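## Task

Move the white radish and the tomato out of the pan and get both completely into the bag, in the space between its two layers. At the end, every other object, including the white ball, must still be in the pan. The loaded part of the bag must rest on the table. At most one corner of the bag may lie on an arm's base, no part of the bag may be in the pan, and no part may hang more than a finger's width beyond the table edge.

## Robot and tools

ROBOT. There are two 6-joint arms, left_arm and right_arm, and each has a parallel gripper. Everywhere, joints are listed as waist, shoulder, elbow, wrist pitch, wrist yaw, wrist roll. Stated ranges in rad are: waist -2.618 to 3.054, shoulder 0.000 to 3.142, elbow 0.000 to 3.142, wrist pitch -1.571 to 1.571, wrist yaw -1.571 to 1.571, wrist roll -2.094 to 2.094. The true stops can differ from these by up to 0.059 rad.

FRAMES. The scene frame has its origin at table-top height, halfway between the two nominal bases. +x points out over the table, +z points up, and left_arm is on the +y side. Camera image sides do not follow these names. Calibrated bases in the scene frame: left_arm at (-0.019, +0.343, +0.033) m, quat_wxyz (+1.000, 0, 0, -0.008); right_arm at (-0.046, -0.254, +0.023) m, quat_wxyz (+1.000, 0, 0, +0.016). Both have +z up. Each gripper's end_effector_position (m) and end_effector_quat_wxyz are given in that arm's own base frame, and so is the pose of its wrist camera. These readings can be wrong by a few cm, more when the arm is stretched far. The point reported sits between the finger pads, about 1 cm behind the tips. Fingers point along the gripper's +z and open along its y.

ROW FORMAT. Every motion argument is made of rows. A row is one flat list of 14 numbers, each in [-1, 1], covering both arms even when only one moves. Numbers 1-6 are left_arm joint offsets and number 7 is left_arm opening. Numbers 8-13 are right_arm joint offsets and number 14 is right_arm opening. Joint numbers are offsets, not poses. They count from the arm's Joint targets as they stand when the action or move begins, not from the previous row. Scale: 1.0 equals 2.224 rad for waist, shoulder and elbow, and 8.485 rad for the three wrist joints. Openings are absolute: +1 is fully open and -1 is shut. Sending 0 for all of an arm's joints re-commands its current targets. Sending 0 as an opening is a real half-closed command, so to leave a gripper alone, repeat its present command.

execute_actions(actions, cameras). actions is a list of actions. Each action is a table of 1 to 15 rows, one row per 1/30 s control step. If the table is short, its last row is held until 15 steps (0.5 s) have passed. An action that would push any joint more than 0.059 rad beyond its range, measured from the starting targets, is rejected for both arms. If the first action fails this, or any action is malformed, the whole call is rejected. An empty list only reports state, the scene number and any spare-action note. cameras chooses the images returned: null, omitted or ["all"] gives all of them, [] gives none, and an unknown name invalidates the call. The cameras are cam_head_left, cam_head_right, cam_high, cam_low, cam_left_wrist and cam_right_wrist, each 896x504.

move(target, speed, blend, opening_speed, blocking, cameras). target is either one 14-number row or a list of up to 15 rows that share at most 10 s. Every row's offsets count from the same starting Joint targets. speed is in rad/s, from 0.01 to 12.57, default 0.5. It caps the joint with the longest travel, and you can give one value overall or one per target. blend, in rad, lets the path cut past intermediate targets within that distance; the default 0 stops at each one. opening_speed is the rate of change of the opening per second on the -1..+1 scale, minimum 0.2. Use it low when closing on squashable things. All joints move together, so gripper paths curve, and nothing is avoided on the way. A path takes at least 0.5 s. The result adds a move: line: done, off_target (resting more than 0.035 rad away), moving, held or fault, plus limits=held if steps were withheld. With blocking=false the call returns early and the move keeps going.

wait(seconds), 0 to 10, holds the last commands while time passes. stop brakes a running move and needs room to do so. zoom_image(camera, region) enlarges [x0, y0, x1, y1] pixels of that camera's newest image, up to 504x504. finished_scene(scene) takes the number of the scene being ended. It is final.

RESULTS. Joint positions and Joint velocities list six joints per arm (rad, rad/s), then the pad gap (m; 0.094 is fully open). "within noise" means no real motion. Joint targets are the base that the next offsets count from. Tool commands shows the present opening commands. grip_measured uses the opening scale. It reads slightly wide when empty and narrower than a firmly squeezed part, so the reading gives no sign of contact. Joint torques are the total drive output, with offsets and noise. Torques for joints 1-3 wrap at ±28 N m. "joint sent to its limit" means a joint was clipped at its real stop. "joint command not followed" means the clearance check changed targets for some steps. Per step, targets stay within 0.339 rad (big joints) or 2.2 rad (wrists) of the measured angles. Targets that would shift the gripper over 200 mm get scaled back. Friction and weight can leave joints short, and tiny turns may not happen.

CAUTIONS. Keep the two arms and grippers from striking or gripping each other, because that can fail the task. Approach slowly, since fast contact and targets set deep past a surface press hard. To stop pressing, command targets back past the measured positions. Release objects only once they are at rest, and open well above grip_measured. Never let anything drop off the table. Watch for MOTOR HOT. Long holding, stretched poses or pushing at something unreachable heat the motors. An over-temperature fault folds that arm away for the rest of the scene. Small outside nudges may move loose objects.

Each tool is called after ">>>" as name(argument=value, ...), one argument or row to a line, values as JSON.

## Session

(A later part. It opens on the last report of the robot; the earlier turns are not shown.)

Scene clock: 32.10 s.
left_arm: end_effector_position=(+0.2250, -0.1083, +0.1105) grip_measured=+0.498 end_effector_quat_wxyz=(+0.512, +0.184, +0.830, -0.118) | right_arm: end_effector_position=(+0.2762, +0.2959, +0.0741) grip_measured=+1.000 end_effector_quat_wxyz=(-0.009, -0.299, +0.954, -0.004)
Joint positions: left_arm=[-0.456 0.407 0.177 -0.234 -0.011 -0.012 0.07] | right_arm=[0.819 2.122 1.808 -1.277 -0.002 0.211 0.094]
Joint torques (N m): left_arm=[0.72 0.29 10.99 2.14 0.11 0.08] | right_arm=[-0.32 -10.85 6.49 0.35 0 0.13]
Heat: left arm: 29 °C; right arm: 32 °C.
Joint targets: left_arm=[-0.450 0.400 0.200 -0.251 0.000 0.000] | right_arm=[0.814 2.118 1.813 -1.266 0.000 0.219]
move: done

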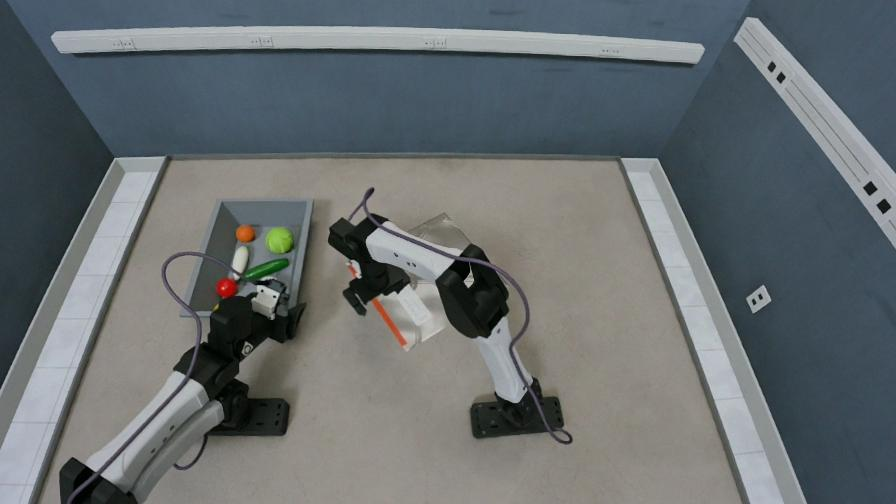

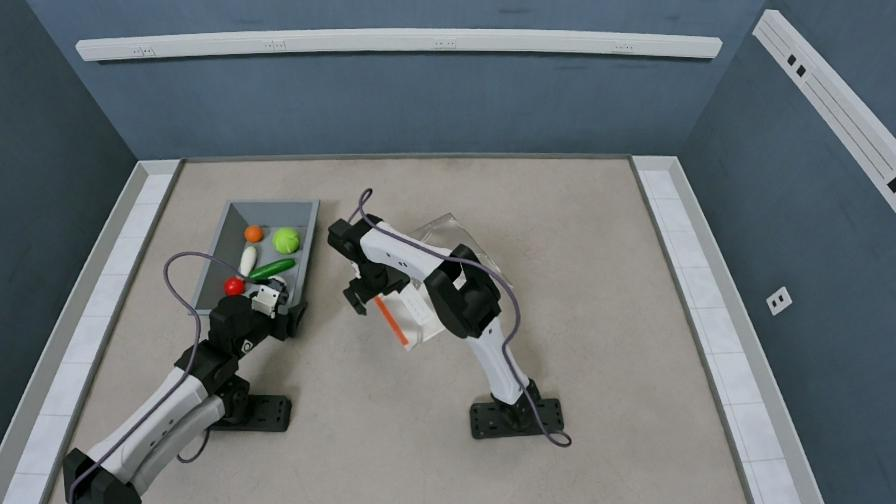

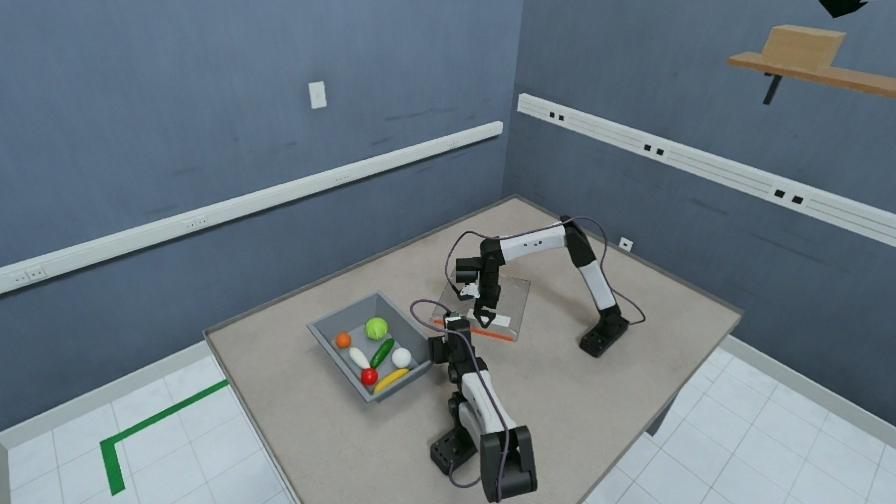

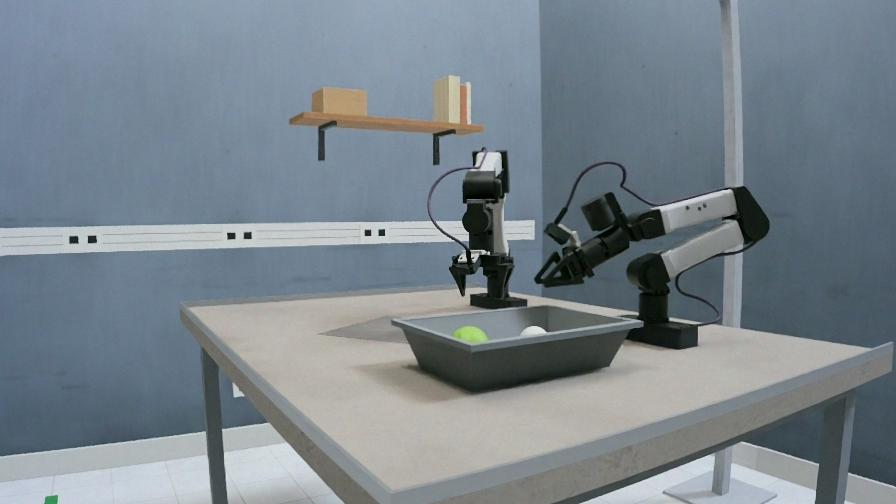

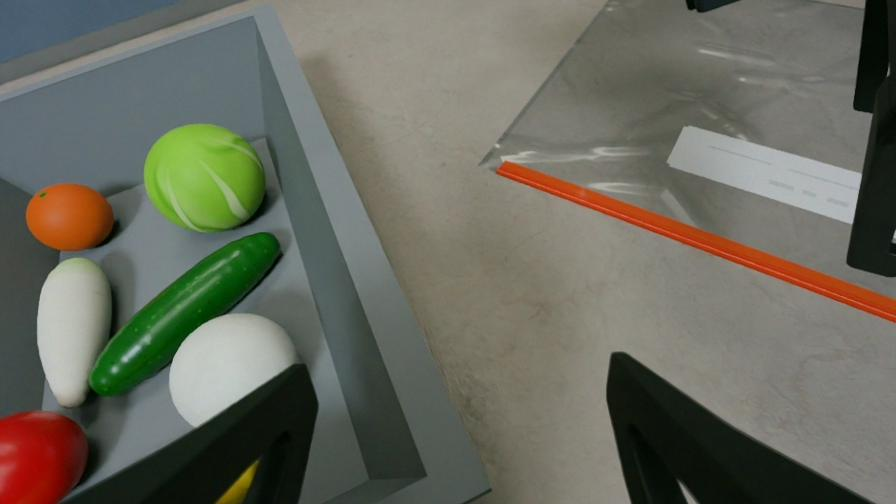

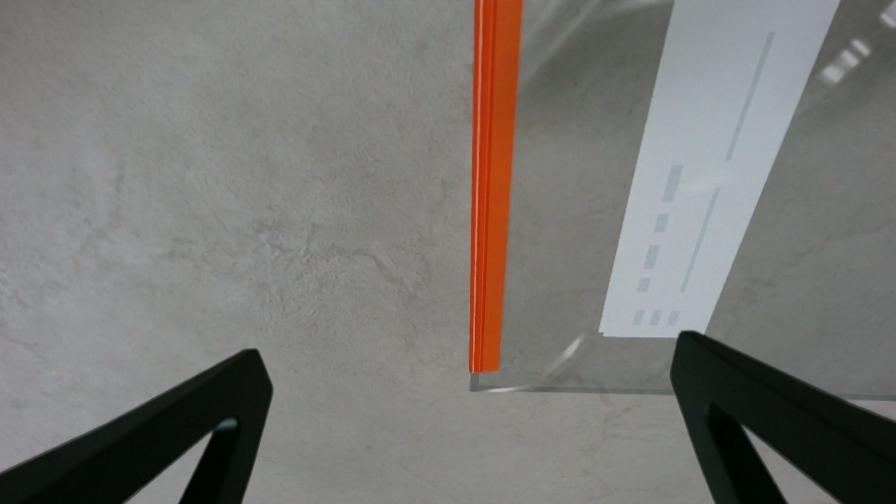

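>>> zoom_image(
  camera="cam_left_wrist",
  region=[470, 100, 896, 340],
)

>>> zoom_image(
  camera="cam_right_wrist",
  region=[420, 250, 620, 410],
)

>>> zoom_image(
  camera="cam_right_wrist",
  region=[420, 0, 620, 160],
)

Scaled by 1.183 from the camera's 896x504 image, which has a finer 1280x720 frame.

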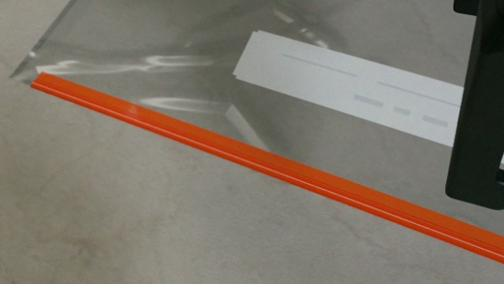

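Scaled by 2.520 from the camera's 896x504 image, which has a finer 1280x720 frame.

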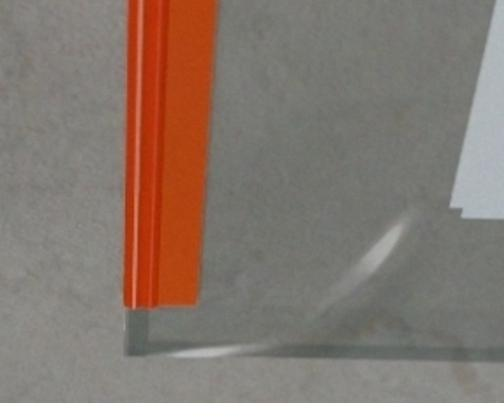

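Scaled by 2.520 from the camera's 896x504 image, which has a finer 1280x720 frame.

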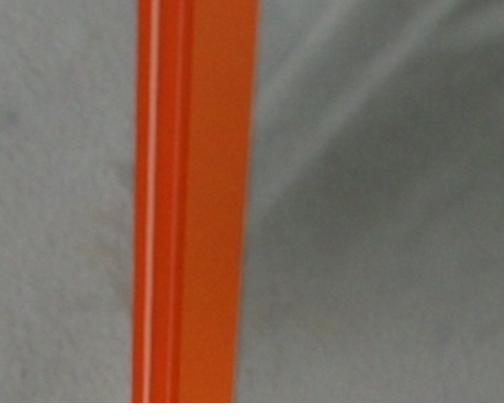

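>>> zoom_image(
  camera="cam_left_wrist",
  region=[470, 140, 590, 210],
)

>>> zoom_image(
  camera="cam_left_wrist",
  region=[640, 190, 760, 270],
)

Scaled by 4.200 from the camera's 896x504 image, which has a finer 1280x720 frame.

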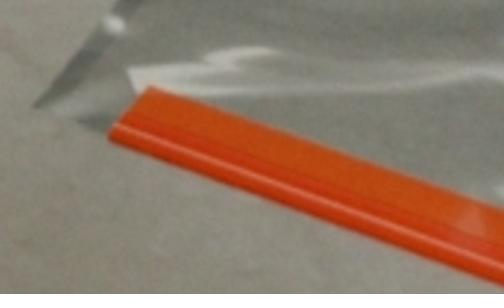

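Scaled by 4.200 from the camera's 896x504 image, which has a finer 1280x720 frame.

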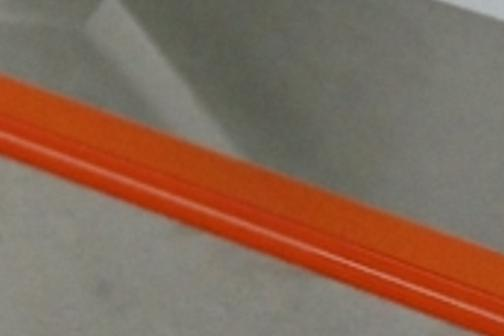

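>>> move(
  target=[0, 0, 0, 0, 0, 0, 0.5, 0, 0.0175, -0.0949, 0.0318, 0, 0, 1],
  speed=0.3,
  cameras=["cam_right_wrist", "cam_left_wrist", "cam_low"],
)

>>> zoom_image(
  camera="cam_right_wrist",
  region=[380, 200, 580, 360],
)

>>> zoom_image(
  camera="cam_low",
  region=[420, 230, 540, 340],
)

Scene clock: 36.80 s.
left_arm: end_effector_position=(+0.2249, -0.1083, +0.1104) grip_measured=+0.498 end_effector_quat_wxyz=(+0.512, +0.185, +0.831, -0.117) | right_arm: end_effector_position=(+0.2796, +0.2996, +0.0151) grip_measured=+1.000 end_effector_quat_wxyz=(+0.009, -0.299, +0.954, +0.007)
Joint positions: left_arm=[-0.456 0.407 0.177 -0.234 -0.011 -0.012 0.07] | right_arm=[0.819 2.144 1.604 -1.008 -0.002 0.212 0.094]
Joint torques (N m): left_arm=[0.72 0.32 11 2.15 0.1 0.06] | right_arm=[-0.39 -9.36 5.6 0.4 0 0.12]
Heat: left arm: 30 °C; right arm: 33 °C.
Joint targets: left_arm=[-0.450 0.400 0.200 -0.250 0.000 0.000] | right_arm=[0.814 2.157 1.602 -0.996 0.000 0.218]
move: done
Images, in order (width x height): cam_low 896x504, cam_left_wrist 896x504, cam_right_wrist 896x504.

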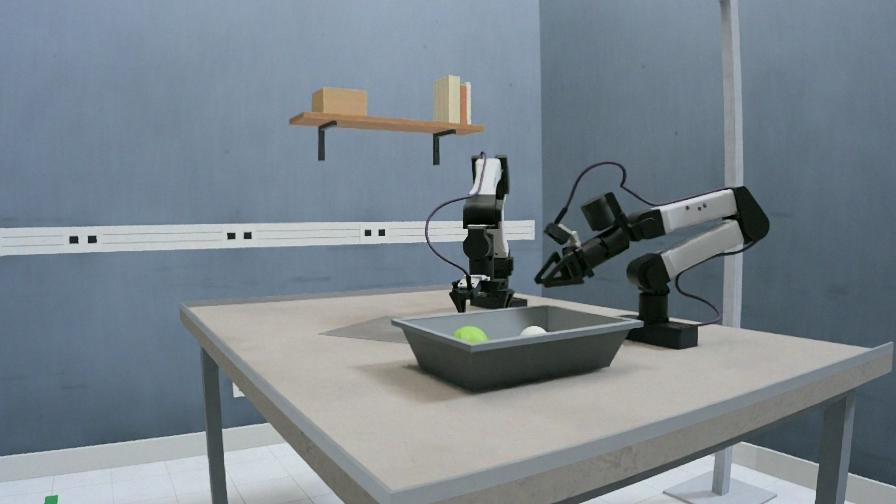

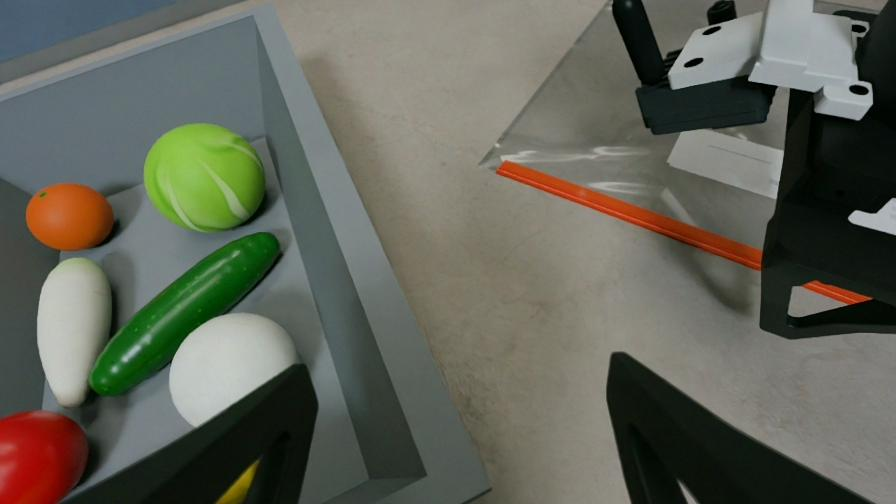

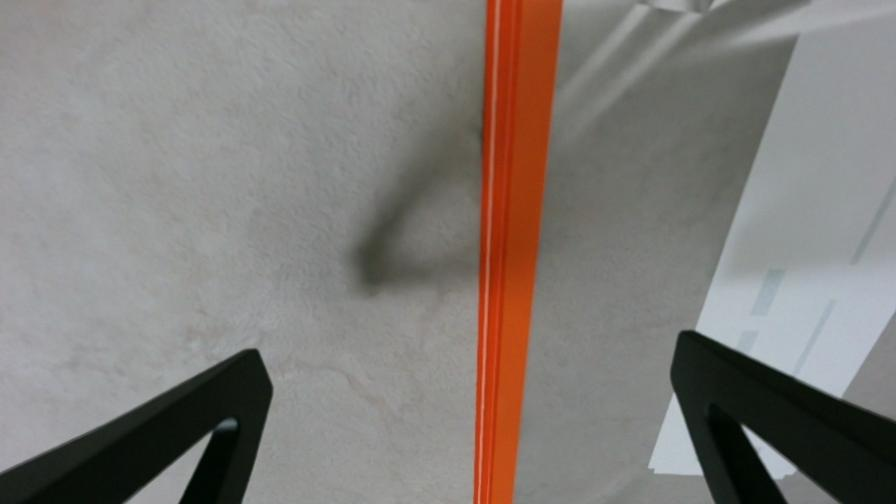

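Scaled by 2.520 from the camera's 896x504 image, which has a finer 1280x720 frame.

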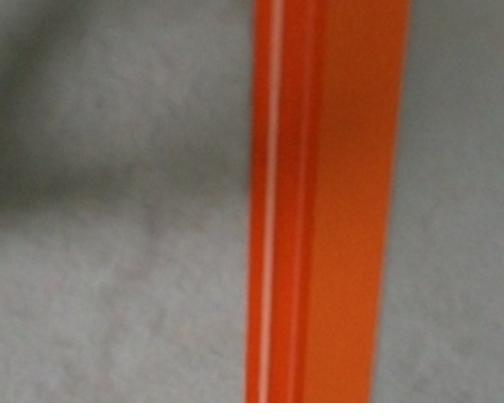

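Scaled by 4.200 from the camera's 896x504 image, which has a finer 1280x720 frame.

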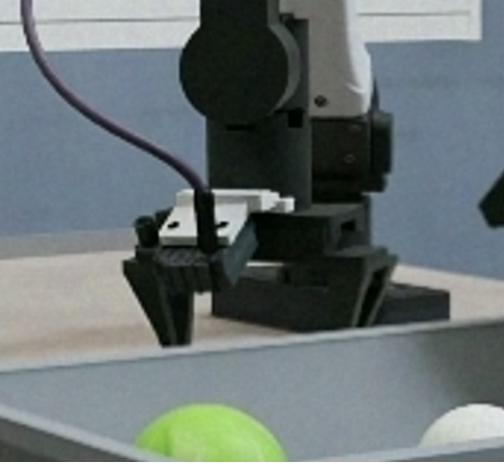

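>>> move(
  target=[0, 0, 0, 0, 0, 0, 0.5, -0.0153, 0.0162, -0.0153, 0.0059, 0, -0.004, 0.1],
  speed=0.15,
  cameras=["cam_right_wrist", "cam_left_wrist"],
)

>>> zoom_image(
  camera="cam_right_wrist",
  region=[300, 200, 650, 450],
)

>>> zoom_image(
  camera="cam_left_wrist",
  region=[640, 150, 896, 360],
)

Scene clock: 39.97 s.
left_arm: end_effector_position=(+0.2249, -0.1083, +0.1104) grip_measured=+0.498 end_effector_quat_wxyz=(+0.512, +0.185, +0.831, -0.117) | right_arm: end_effector_position=(+0.2882, +0.2878, -0.0063) grip_measured=+0.101 end_effector_quat_wxyz=(+0.002, -0.291, +0.957, +0.002)
Joint positions: left_arm=[-0.456 0.407 0.177 -0.234 -0.011 -0.012 0.07] | right_arm=[0.784 2.178 1.57 -0.958 -0.002 0.192 0.052]
Joint torques (N m): left_arm=[0.75 0.34 11 2.14 0.11 0.06] | right_arm=[-0.32 -9.37 5.41 0.39 0.01 -0.06]
Heat: left arm: 30 °C; right arm: 33 °C.
Joint targets: left_arm=[-0.450 0.400 0.200 -0.250 0.000 0.000] | right_arm=[0.780 2.193 1.567 -0.946 0.000 0.185]
move: done
Images, in order (width x height): cam_left_wrist 896x504, cam_right_wrist 896x504.

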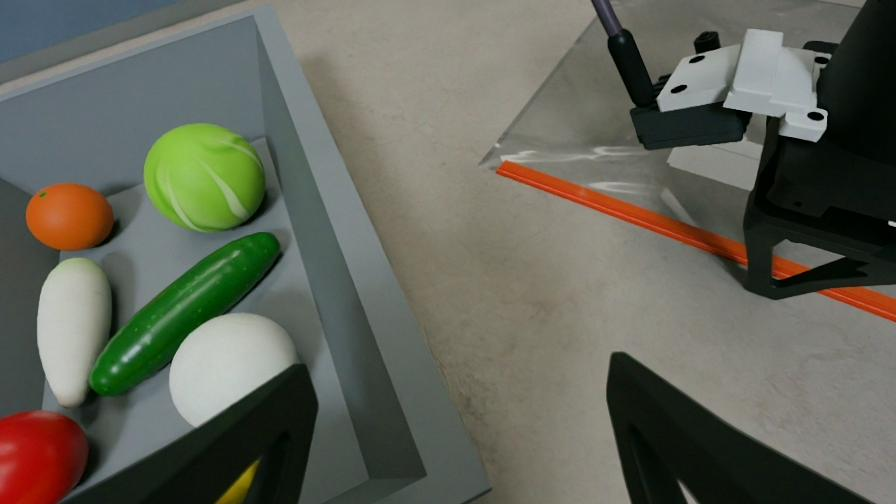

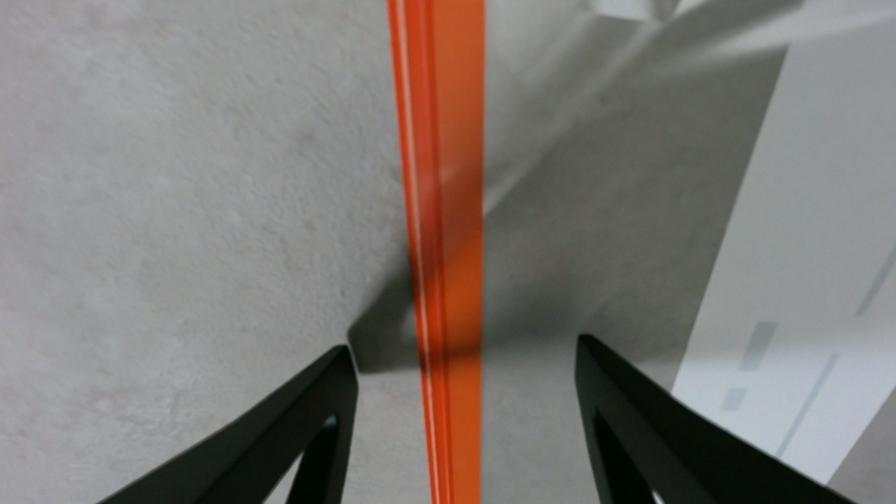

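Scaled by 1.440 from the camera's 896x504 image, which has a finer 1280x720 frame.

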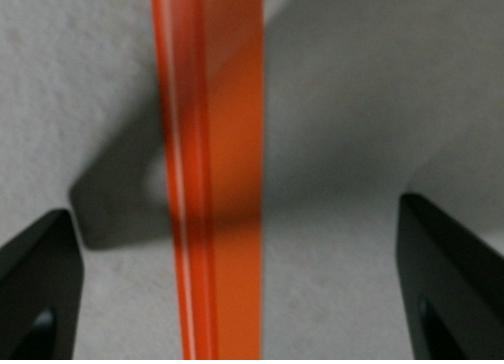

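Scaled by 1.969 from the camera's 896x504 image, which has a finer 1280x720 frame.

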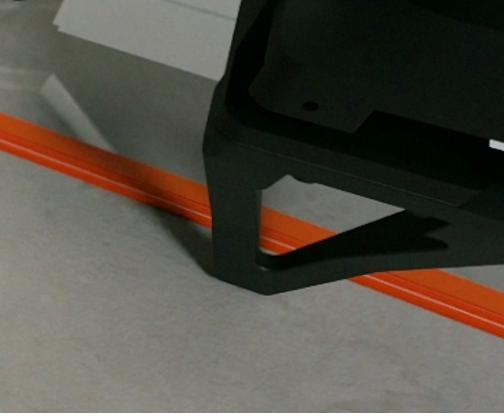

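>>> move(
  target=[0, 0, 0, 0, 0, 0, 0.5, 0, 0.0027, -0.0034, 0.00157, 0, 0, 0.1],
  speed=0.1,
  cameras=["cam_right_wrist", "cam_left_wrist"],
)

>>> zoom_image(
  camera="cam_right_wrist",
  region=[300, 200, 650, 450],
)

Scene clock: 41.23 s.
left_arm: end_effector_position=(+0.2249, -0.1083, +0.1104) grip_measured=+0.498 end_effector_quat_wxyz=(+0.512, +0.185, +0.831, -0.117) | right_arm: end_effector_position=(+0.2891, +0.2887, -0.0075) grip_measured=+0.101 end_effector_quat_wxyz=(+0.005, -0.292, +0.956, +0.004)
Joint positions: left_arm=[-0.456 0.407 0.177 -0.234 -0.011 -0.012 0.07] | right_arm=[0.784 2.178 1.565 -0.946 -0.002 0.192 0.052]
Joint torques (N m): left_arm=[0.7 0.28 11.02 2.16 0.1 0.06] | right_arm=[-0.34 -8.76 5.14 0.43 0.01 -0.03]
Heat: left arm: 30 °C; right arm: 33 °C.
Joint targets: left_arm=[-0.450 0.400 0.200 -0.250 0.000 0.000] | right_arm=[0.780 2.199 1.560 -0.933 0.000 0.185]
move: done
Images, in order (width x height): cam_left_wrist 896x504, cam_right_wrist 896x504.

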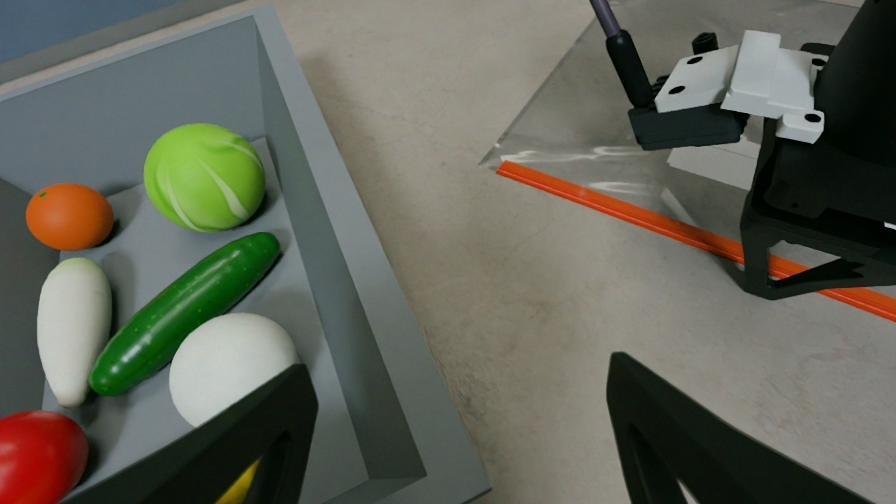

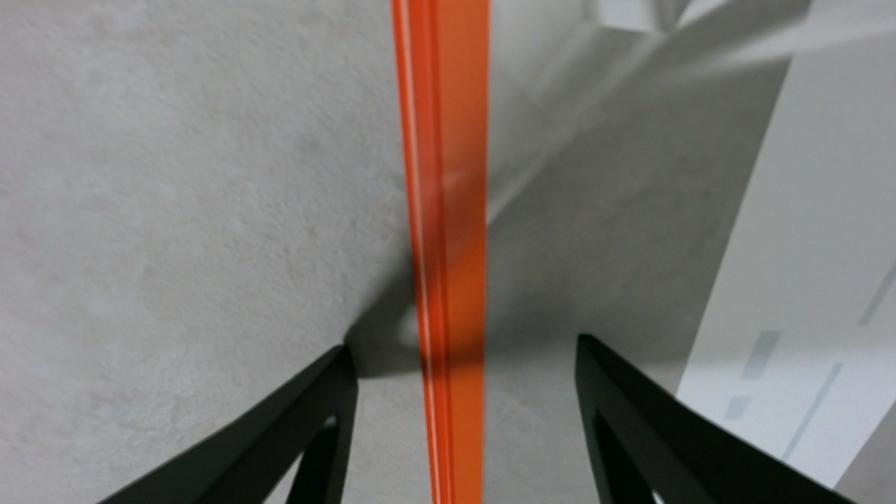

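Scaled by 1.440 from the camera's 896x504 image, which has a finer 1280x720 frame.

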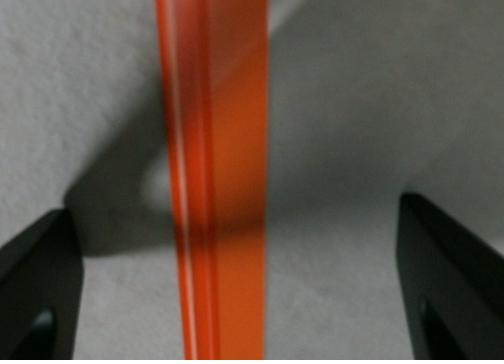

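>>> move(
  target=[0, 0, 0, 0, 0, 0, 0.5, 0, 0.0045, 0, 0, 0, 0, 0.1],
  speed=0.1,
  cameras=["cam_right_wrist", "cam_left_wrist"],
)

>>> zoom_image(
  camera="cam_right_wrist",
  region=[300, 200, 650, 450],
)

Scene clock: 42.27 s.
left_arm: end_effector_position=(+0.2249, -0.1083, +0.1104) grip_measured=+0.498 end_effector_quat_wxyz=(+0.512, +0.185, +0.831, -0.117) | right_arm: end_effector_position=(+0.2891, +0.2885, -0.0079) grip_measured=+0.101 end_effector_quat_wxyz=(+0.004, -0.292, +0.956, +0.003)
Joint positions: left_arm=[-0.456 0.407 0.177 -0.234 -0.011 -0.012 0.07] | right_arm=[0.784 2.18 1.565 -0.946 -0.002 0.192 0.052]
Joint torques (N m): left_arm=[0.7 0.29 11 2.16 0.11 0.06] | right_arm=[-0.31 -8.03 5.15 0.44 0 -0.03]
Heat: left arm: 30 °C; right arm: 33 °C.
Joint targets: left_arm=[-0.450 0.400 0.200 -0.250 0.000 0.000] | right_arm=[0.780 2.209 1.560 -0.933 0.000 0.185]
move: done
Images, in order (width x height): cam_left_wrist 896x504, cam_right_wrist 896x504.

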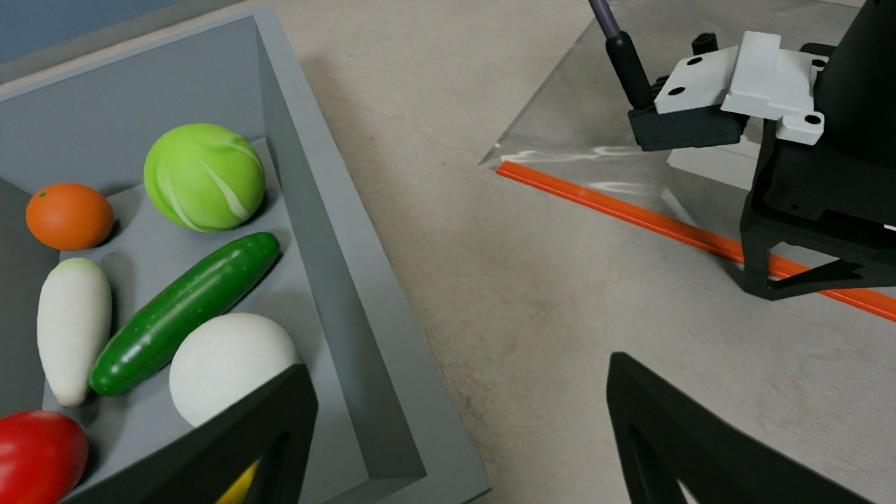

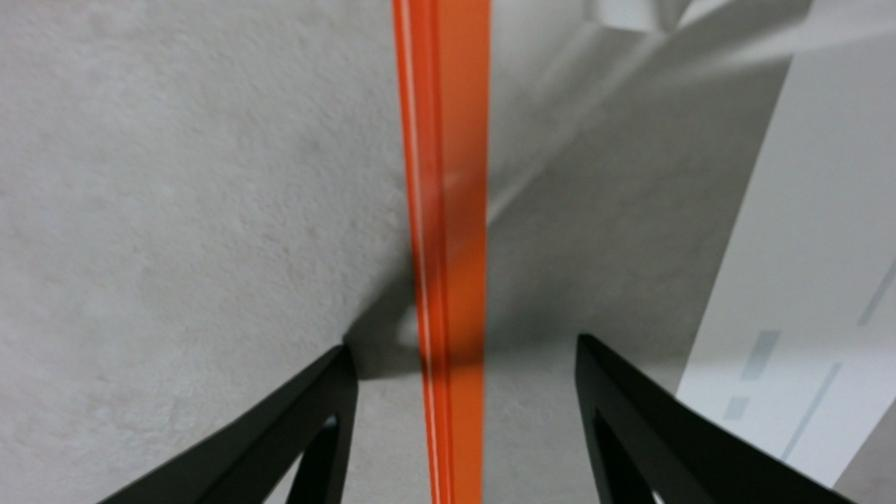

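Scaled by 1.440 from the camera's 896x504 image, which has a finer 1280x720 frame.

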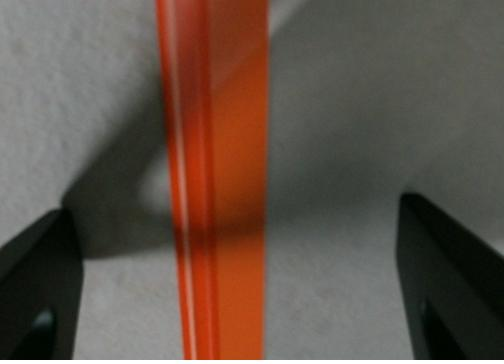

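>>> move(
  target=[
    [0, 0, 0, 0, 0, 0, 0.5, -0.0218, -0.0252, 0.0112, -0.0067, 0, -0.0057, 0.1],
    [0, 0, 0, 0, 0, 0, 0.5, -0.0218, -0.0018, -0.0018, -0.0011, 0, -0.0057, 0.1],
  ],
  speed=0.15,
  cameras=["cam_right_wrist", "cam_left_wrist"],
)

>>> zoom_image(
  camera="cam_right_wrist",
  region=[250, 200, 650, 450],
)

Scene clock: 46.10 s.
left_arm: end_effector_position=(+0.2249, -0.1083, +0.1104) grip_measured=+0.498 end_effector_quat_wxyz=(+0.512, +0.185, +0.831, -0.117) | right_arm: end_effector_position=(+0.2992, +0.2716, -0.0079) grip_measured=+0.101 end_effector_quat_wxyz=(-0.004, -0.292, +0.957, -0.001)
Joint positions: left_arm=[-0.456 0.407 0.177 -0.234 -0.011 -0.012 0.07] | right_arm=[0.736 2.18 1.565 -0.964 -0.002 0.145 0.052]
Joint torques (N m): left_arm=[0.73 0.29 10.99 2.15 0.11 0.06] | right_arm=[-0.4 -8.36 4.72 0.49 0 -0.04]
Heat: left arm: 30 °C; right arm: 34 °C.
Joint targets: left_arm=[-0.450 0.400 0.200 -0.250 0.000 0.000] | right_arm=[0.732 2.205 1.556 -0.942 0.000 0.136]
move: done
Images, in order (width x height): cam_left_wrist 896x504, cam_right_wrist 896x504.

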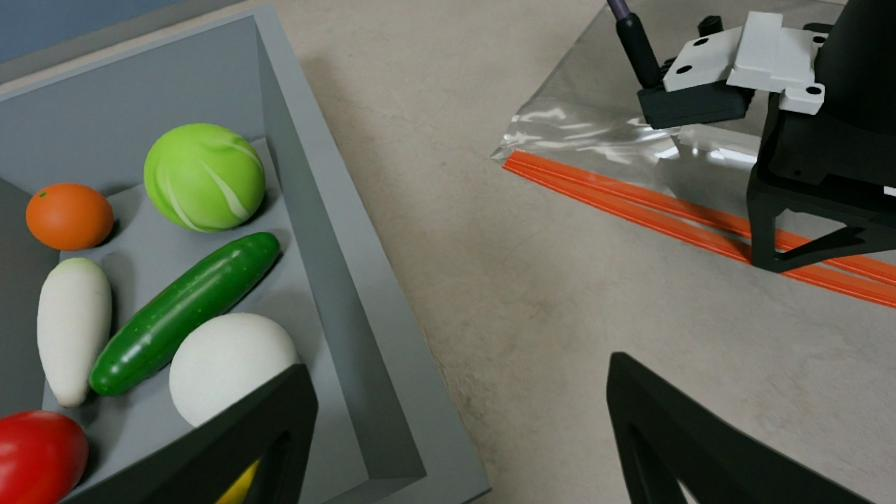

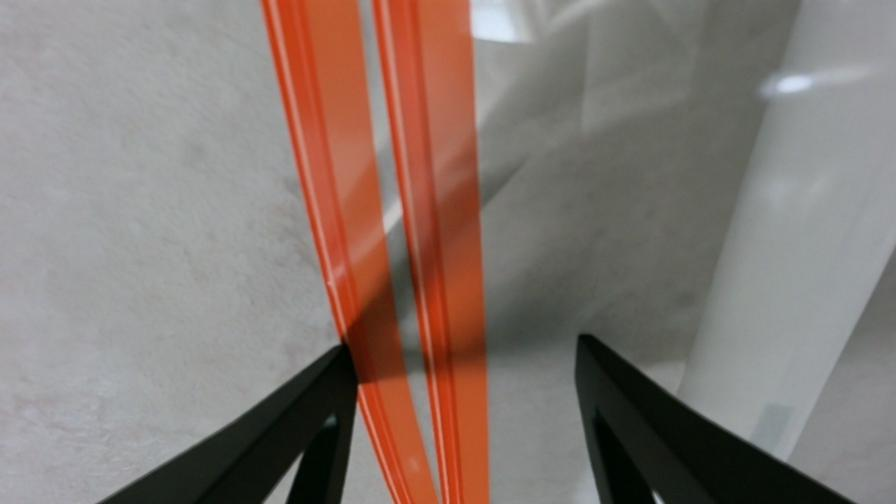

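Scaled by 1.260 from the camera's 896x504 image, which has a finer 1280x720 frame.

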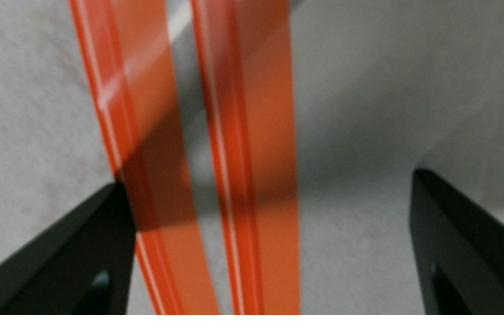

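>>> move(
  target=[
    [0, 0, 0, 0, 0, 0, 0.5, 0, -0.0306, 0.018, -0.0074, 0, 0, 0.1],
    [0, 0, 0, 0, 0, 0, 0.5, -0.01875, -0.0337, 0.0121, -0.0068, 0, -0.0049, -0.234],
    [0, 0, 0, 0, 0, 0, 0.5, -0.01875, -0.0063, -0.009, 0.0012, 0, -0.0049, -0.234],
  ],
  speed=0.15,
  cameras=["cam_right_wrist", "cam_left_wrist"],
)

>>> zoom_image(
  camera="cam_right_wrist",
  region=[250, 200, 650, 450],
)

Scene clock: 50.30 s.
left_arm: end_effector_position=(+0.2249, -0.1083, +0.1104) grip_measured=+0.498 end_effector_quat_wxyz=(+0.512, +0.185, +0.831, -0.117) | right_arm: end_effector_position=(+0.3076, +0.2546, -0.0092) grip_measured=-0.233 end_effector_quat_wxyz=(-0.011, -0.291, +0.957, -0.004)
Joint positions: left_arm=[-0.456 0.407 0.177 -0.234 -0.011 -0.012 0.07] | right_arm=[0.691 2.18 1.56 -0.975 -0.001 0.101 0.036]
Joint torques (N m): left_arm=[0.73 0.28 11.02 2.16 0.11 0.07] | right_arm=[-0.1 -9.54 3.33 0.67 0 -0.02]
Heat: left arm: 30 °C; right arm: 35 °C.
Joint targets: left_arm=[-0.450 0.400 0.200 -0.250 0.000 0.000] | right_arm=[0.690 2.191 1.536 -0.932 0.000 0.095]
move: off_target (right_arm); target 2's new numbers were sent with right_arm's shoulder 0.049 rad from that target; right_arm: the wrist pitch is farthest, 0.043 rad from its target
Images, in order (width x height): cam_left_wrist 896x504, cam_right_wrist 896x504.

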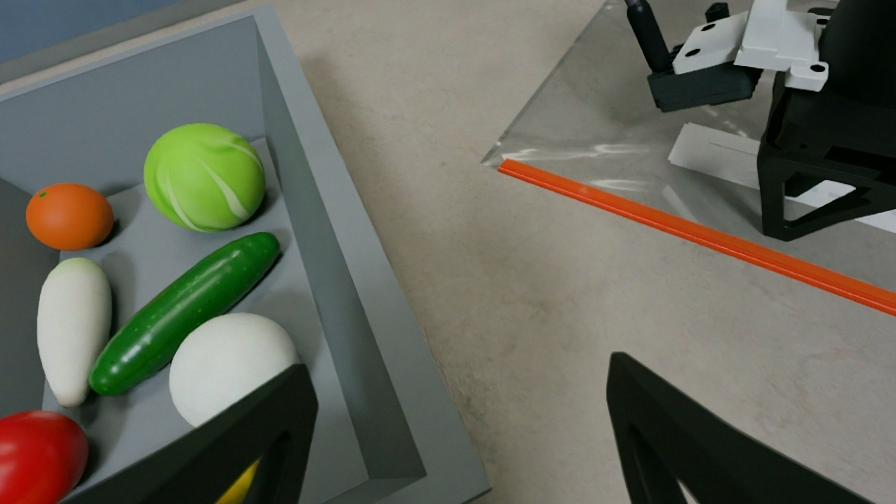

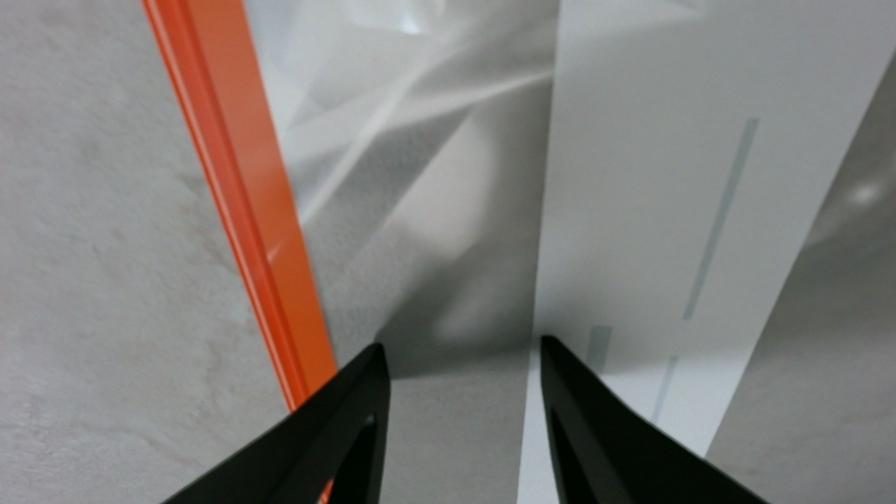

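Scaled by 1.260 from the camera's 896x504 image, which has a finer 1280x720 frame.

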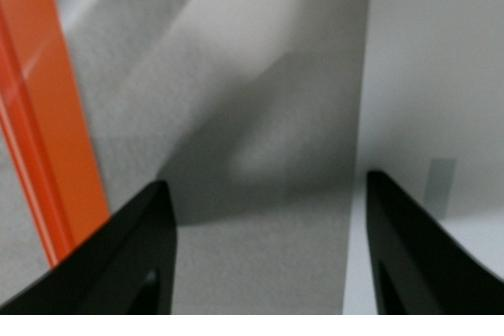

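>>> move(
  target=[
    [0, 0, 0, 0, 0, 0, 0.5, 0, -0.0274, 0.0117, -0.0051, 0, 0, -0.234],
    [0, 0, 0, 0, 0, 0, 0.5, 0.0166, -0.0252, 0.0153, -0.0054, 0, 0.0043, -0.234],
    [0, 0, 0, 0, 0, 0, 0.5, 0.0166, -0.0031, 0.004, 0.0001, 0, 0.0043, -0.234],
  ],
  speed=0.12,
  cameras=["cam_right_wrist", "cam_left_wrist"],
)

>>> zoom_image(
  camera="cam_right_wrist",
  region=[250, 200, 650, 450],
)

Scene clock: 53.07 s.
left_arm: end_effector_position=(+0.2249, -0.1083, +0.1104) grip_measured=+0.498 end_effector_quat_wxyz=(+0.512, +0.185, +0.831, -0.117) | right_arm: end_effector_position=(+0.3009, +0.2638, -0.0085) grip_measured=-0.233 end_effector_quat_wxyz=(-0.008, -0.294, +0.956, -0.004)
Joint positions: left_arm=[-0.456 0.407 0.177 -0.234 -0.011 -0.012 0.07] | right_arm=[0.72 2.176 1.558 -0.971 0.001 0.124 0.036]
Joint torques (N m): left_arm=[0.72 0.28 11.03 2.17 0.1 0.06] | right_arm=[0.69 -9.84 4.36 0.65 -0.04 0.1]
Heat: left arm: 31 °C; right arm: 36 °C.
Joint targets: left_arm=[-0.450 0.400 0.200 -0.250 0.000 0.000] | right_arm=[0.727 2.184 1.544 -0.931 0.000 0.131]
move: off_target (right_arm); right_arm: the wrist pitch is farthest, 0.039 rad from its target
Images, in order (width x height): cam_left_wrist 896x504, cam_right_wrist 896x504.

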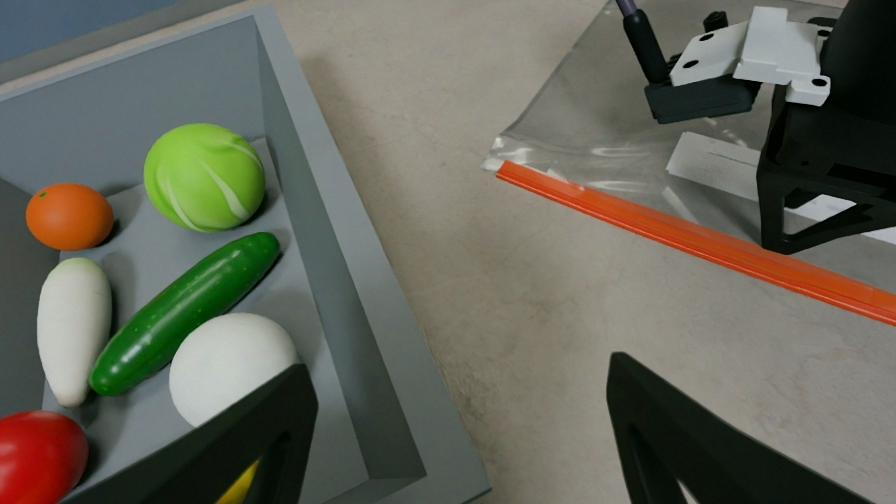

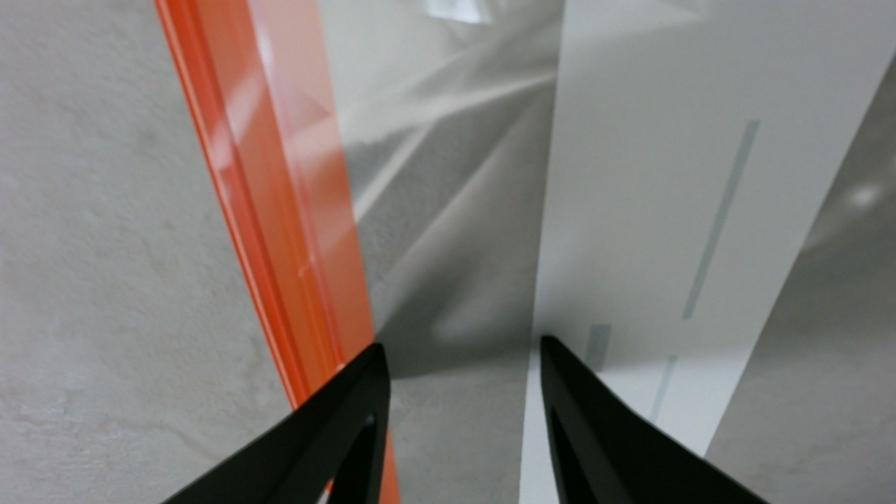

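Scaled by 1.260 from the camera's 896x504 image, which has a finer 1280x720 frame.

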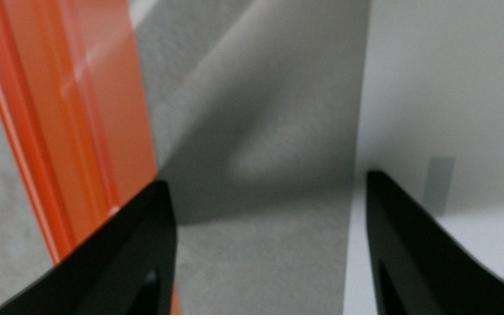

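>>> move(
  target=[0, 0, 0, 0, 0, 0, 0.5, 0, 0, 0, 0, 0, 0, -0.8],
  speed=0.12,
  opening_speed=0.4,
  cameras=["cam_right_wrist", "cam_left_wrist"],
)

>>> zoom_image(
  camera="cam_right_wrist",
  region=[250, 200, 650, 450],
)

>>> zoom_image(
  camera="cam_left_wrist",
  region=[600, 100, 896, 340],
)

Scene clock: 62.87 s.
left_arm: end_effector_position=(+0.2249, -0.1083, +0.1104) grip_measured=+0.498 end_effector_quat_wxyz=(+0.512, +0.185, +0.831, -0.117) | right_arm: end_effector_position=(+0.3042, +0.2667, -0.0086) grip_measured=-0.798 end_effector_quat_wxyz=(+0.000, -0.294, +0.956, -0.001)
Joint positions: left_arm=[-0.456 0.407 0.177 -0.234 -0.011 -0.012 0.07] | right_arm=[0.72 2.176 1.558 -0.953 0.001 0.124 0.009]
Joint torques (N m): left_arm=[0.69 0.34 10.96 2.16 0.11 0.06] | right_arm=[0.68 -9.89 4.4 0.5 -0.03 0.12]
Heat: left arm: 31 °C; right arm: 38 °C.
Joint targets: left_arm=[-0.450 0.400 0.200 -0.250 0.000 0.000] | right_arm=[0.727 2.184 1.544 -0.931 0.000 0.131]
move: done
Images, in order (width x height): cam_left_wrist 896x504, cam_right_wrist 896x504.

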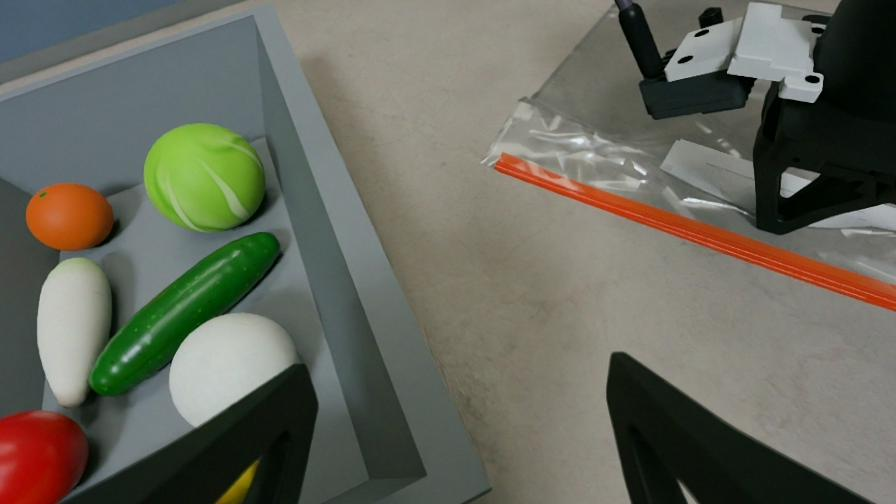

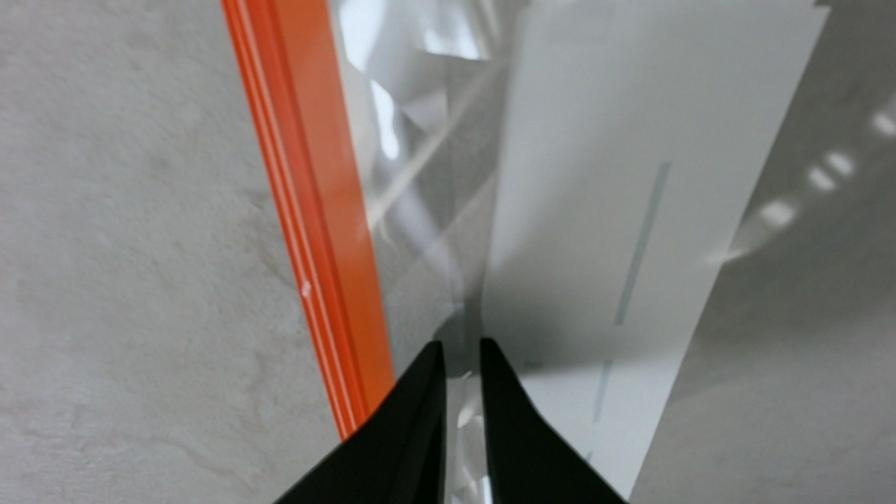

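Scaled by 1.260 from the camera's 896x504 image, which has a finer 1280x720 frame.

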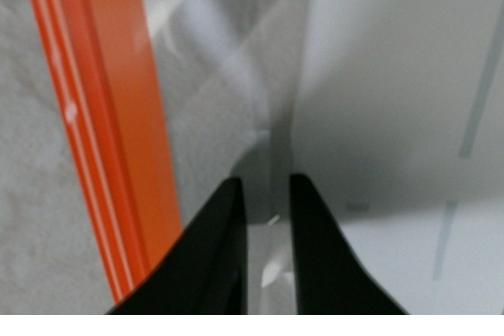

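Scaled by 1.703 from the camera's 896x504 image, which has a finer 1280x720 frame.

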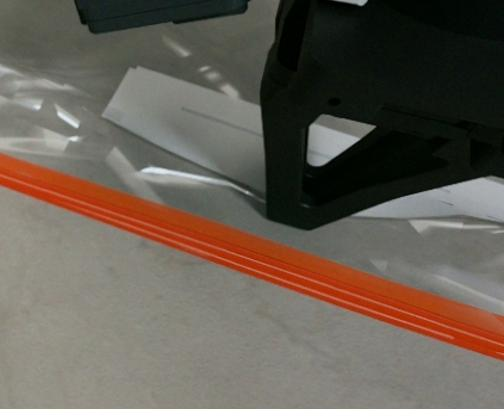

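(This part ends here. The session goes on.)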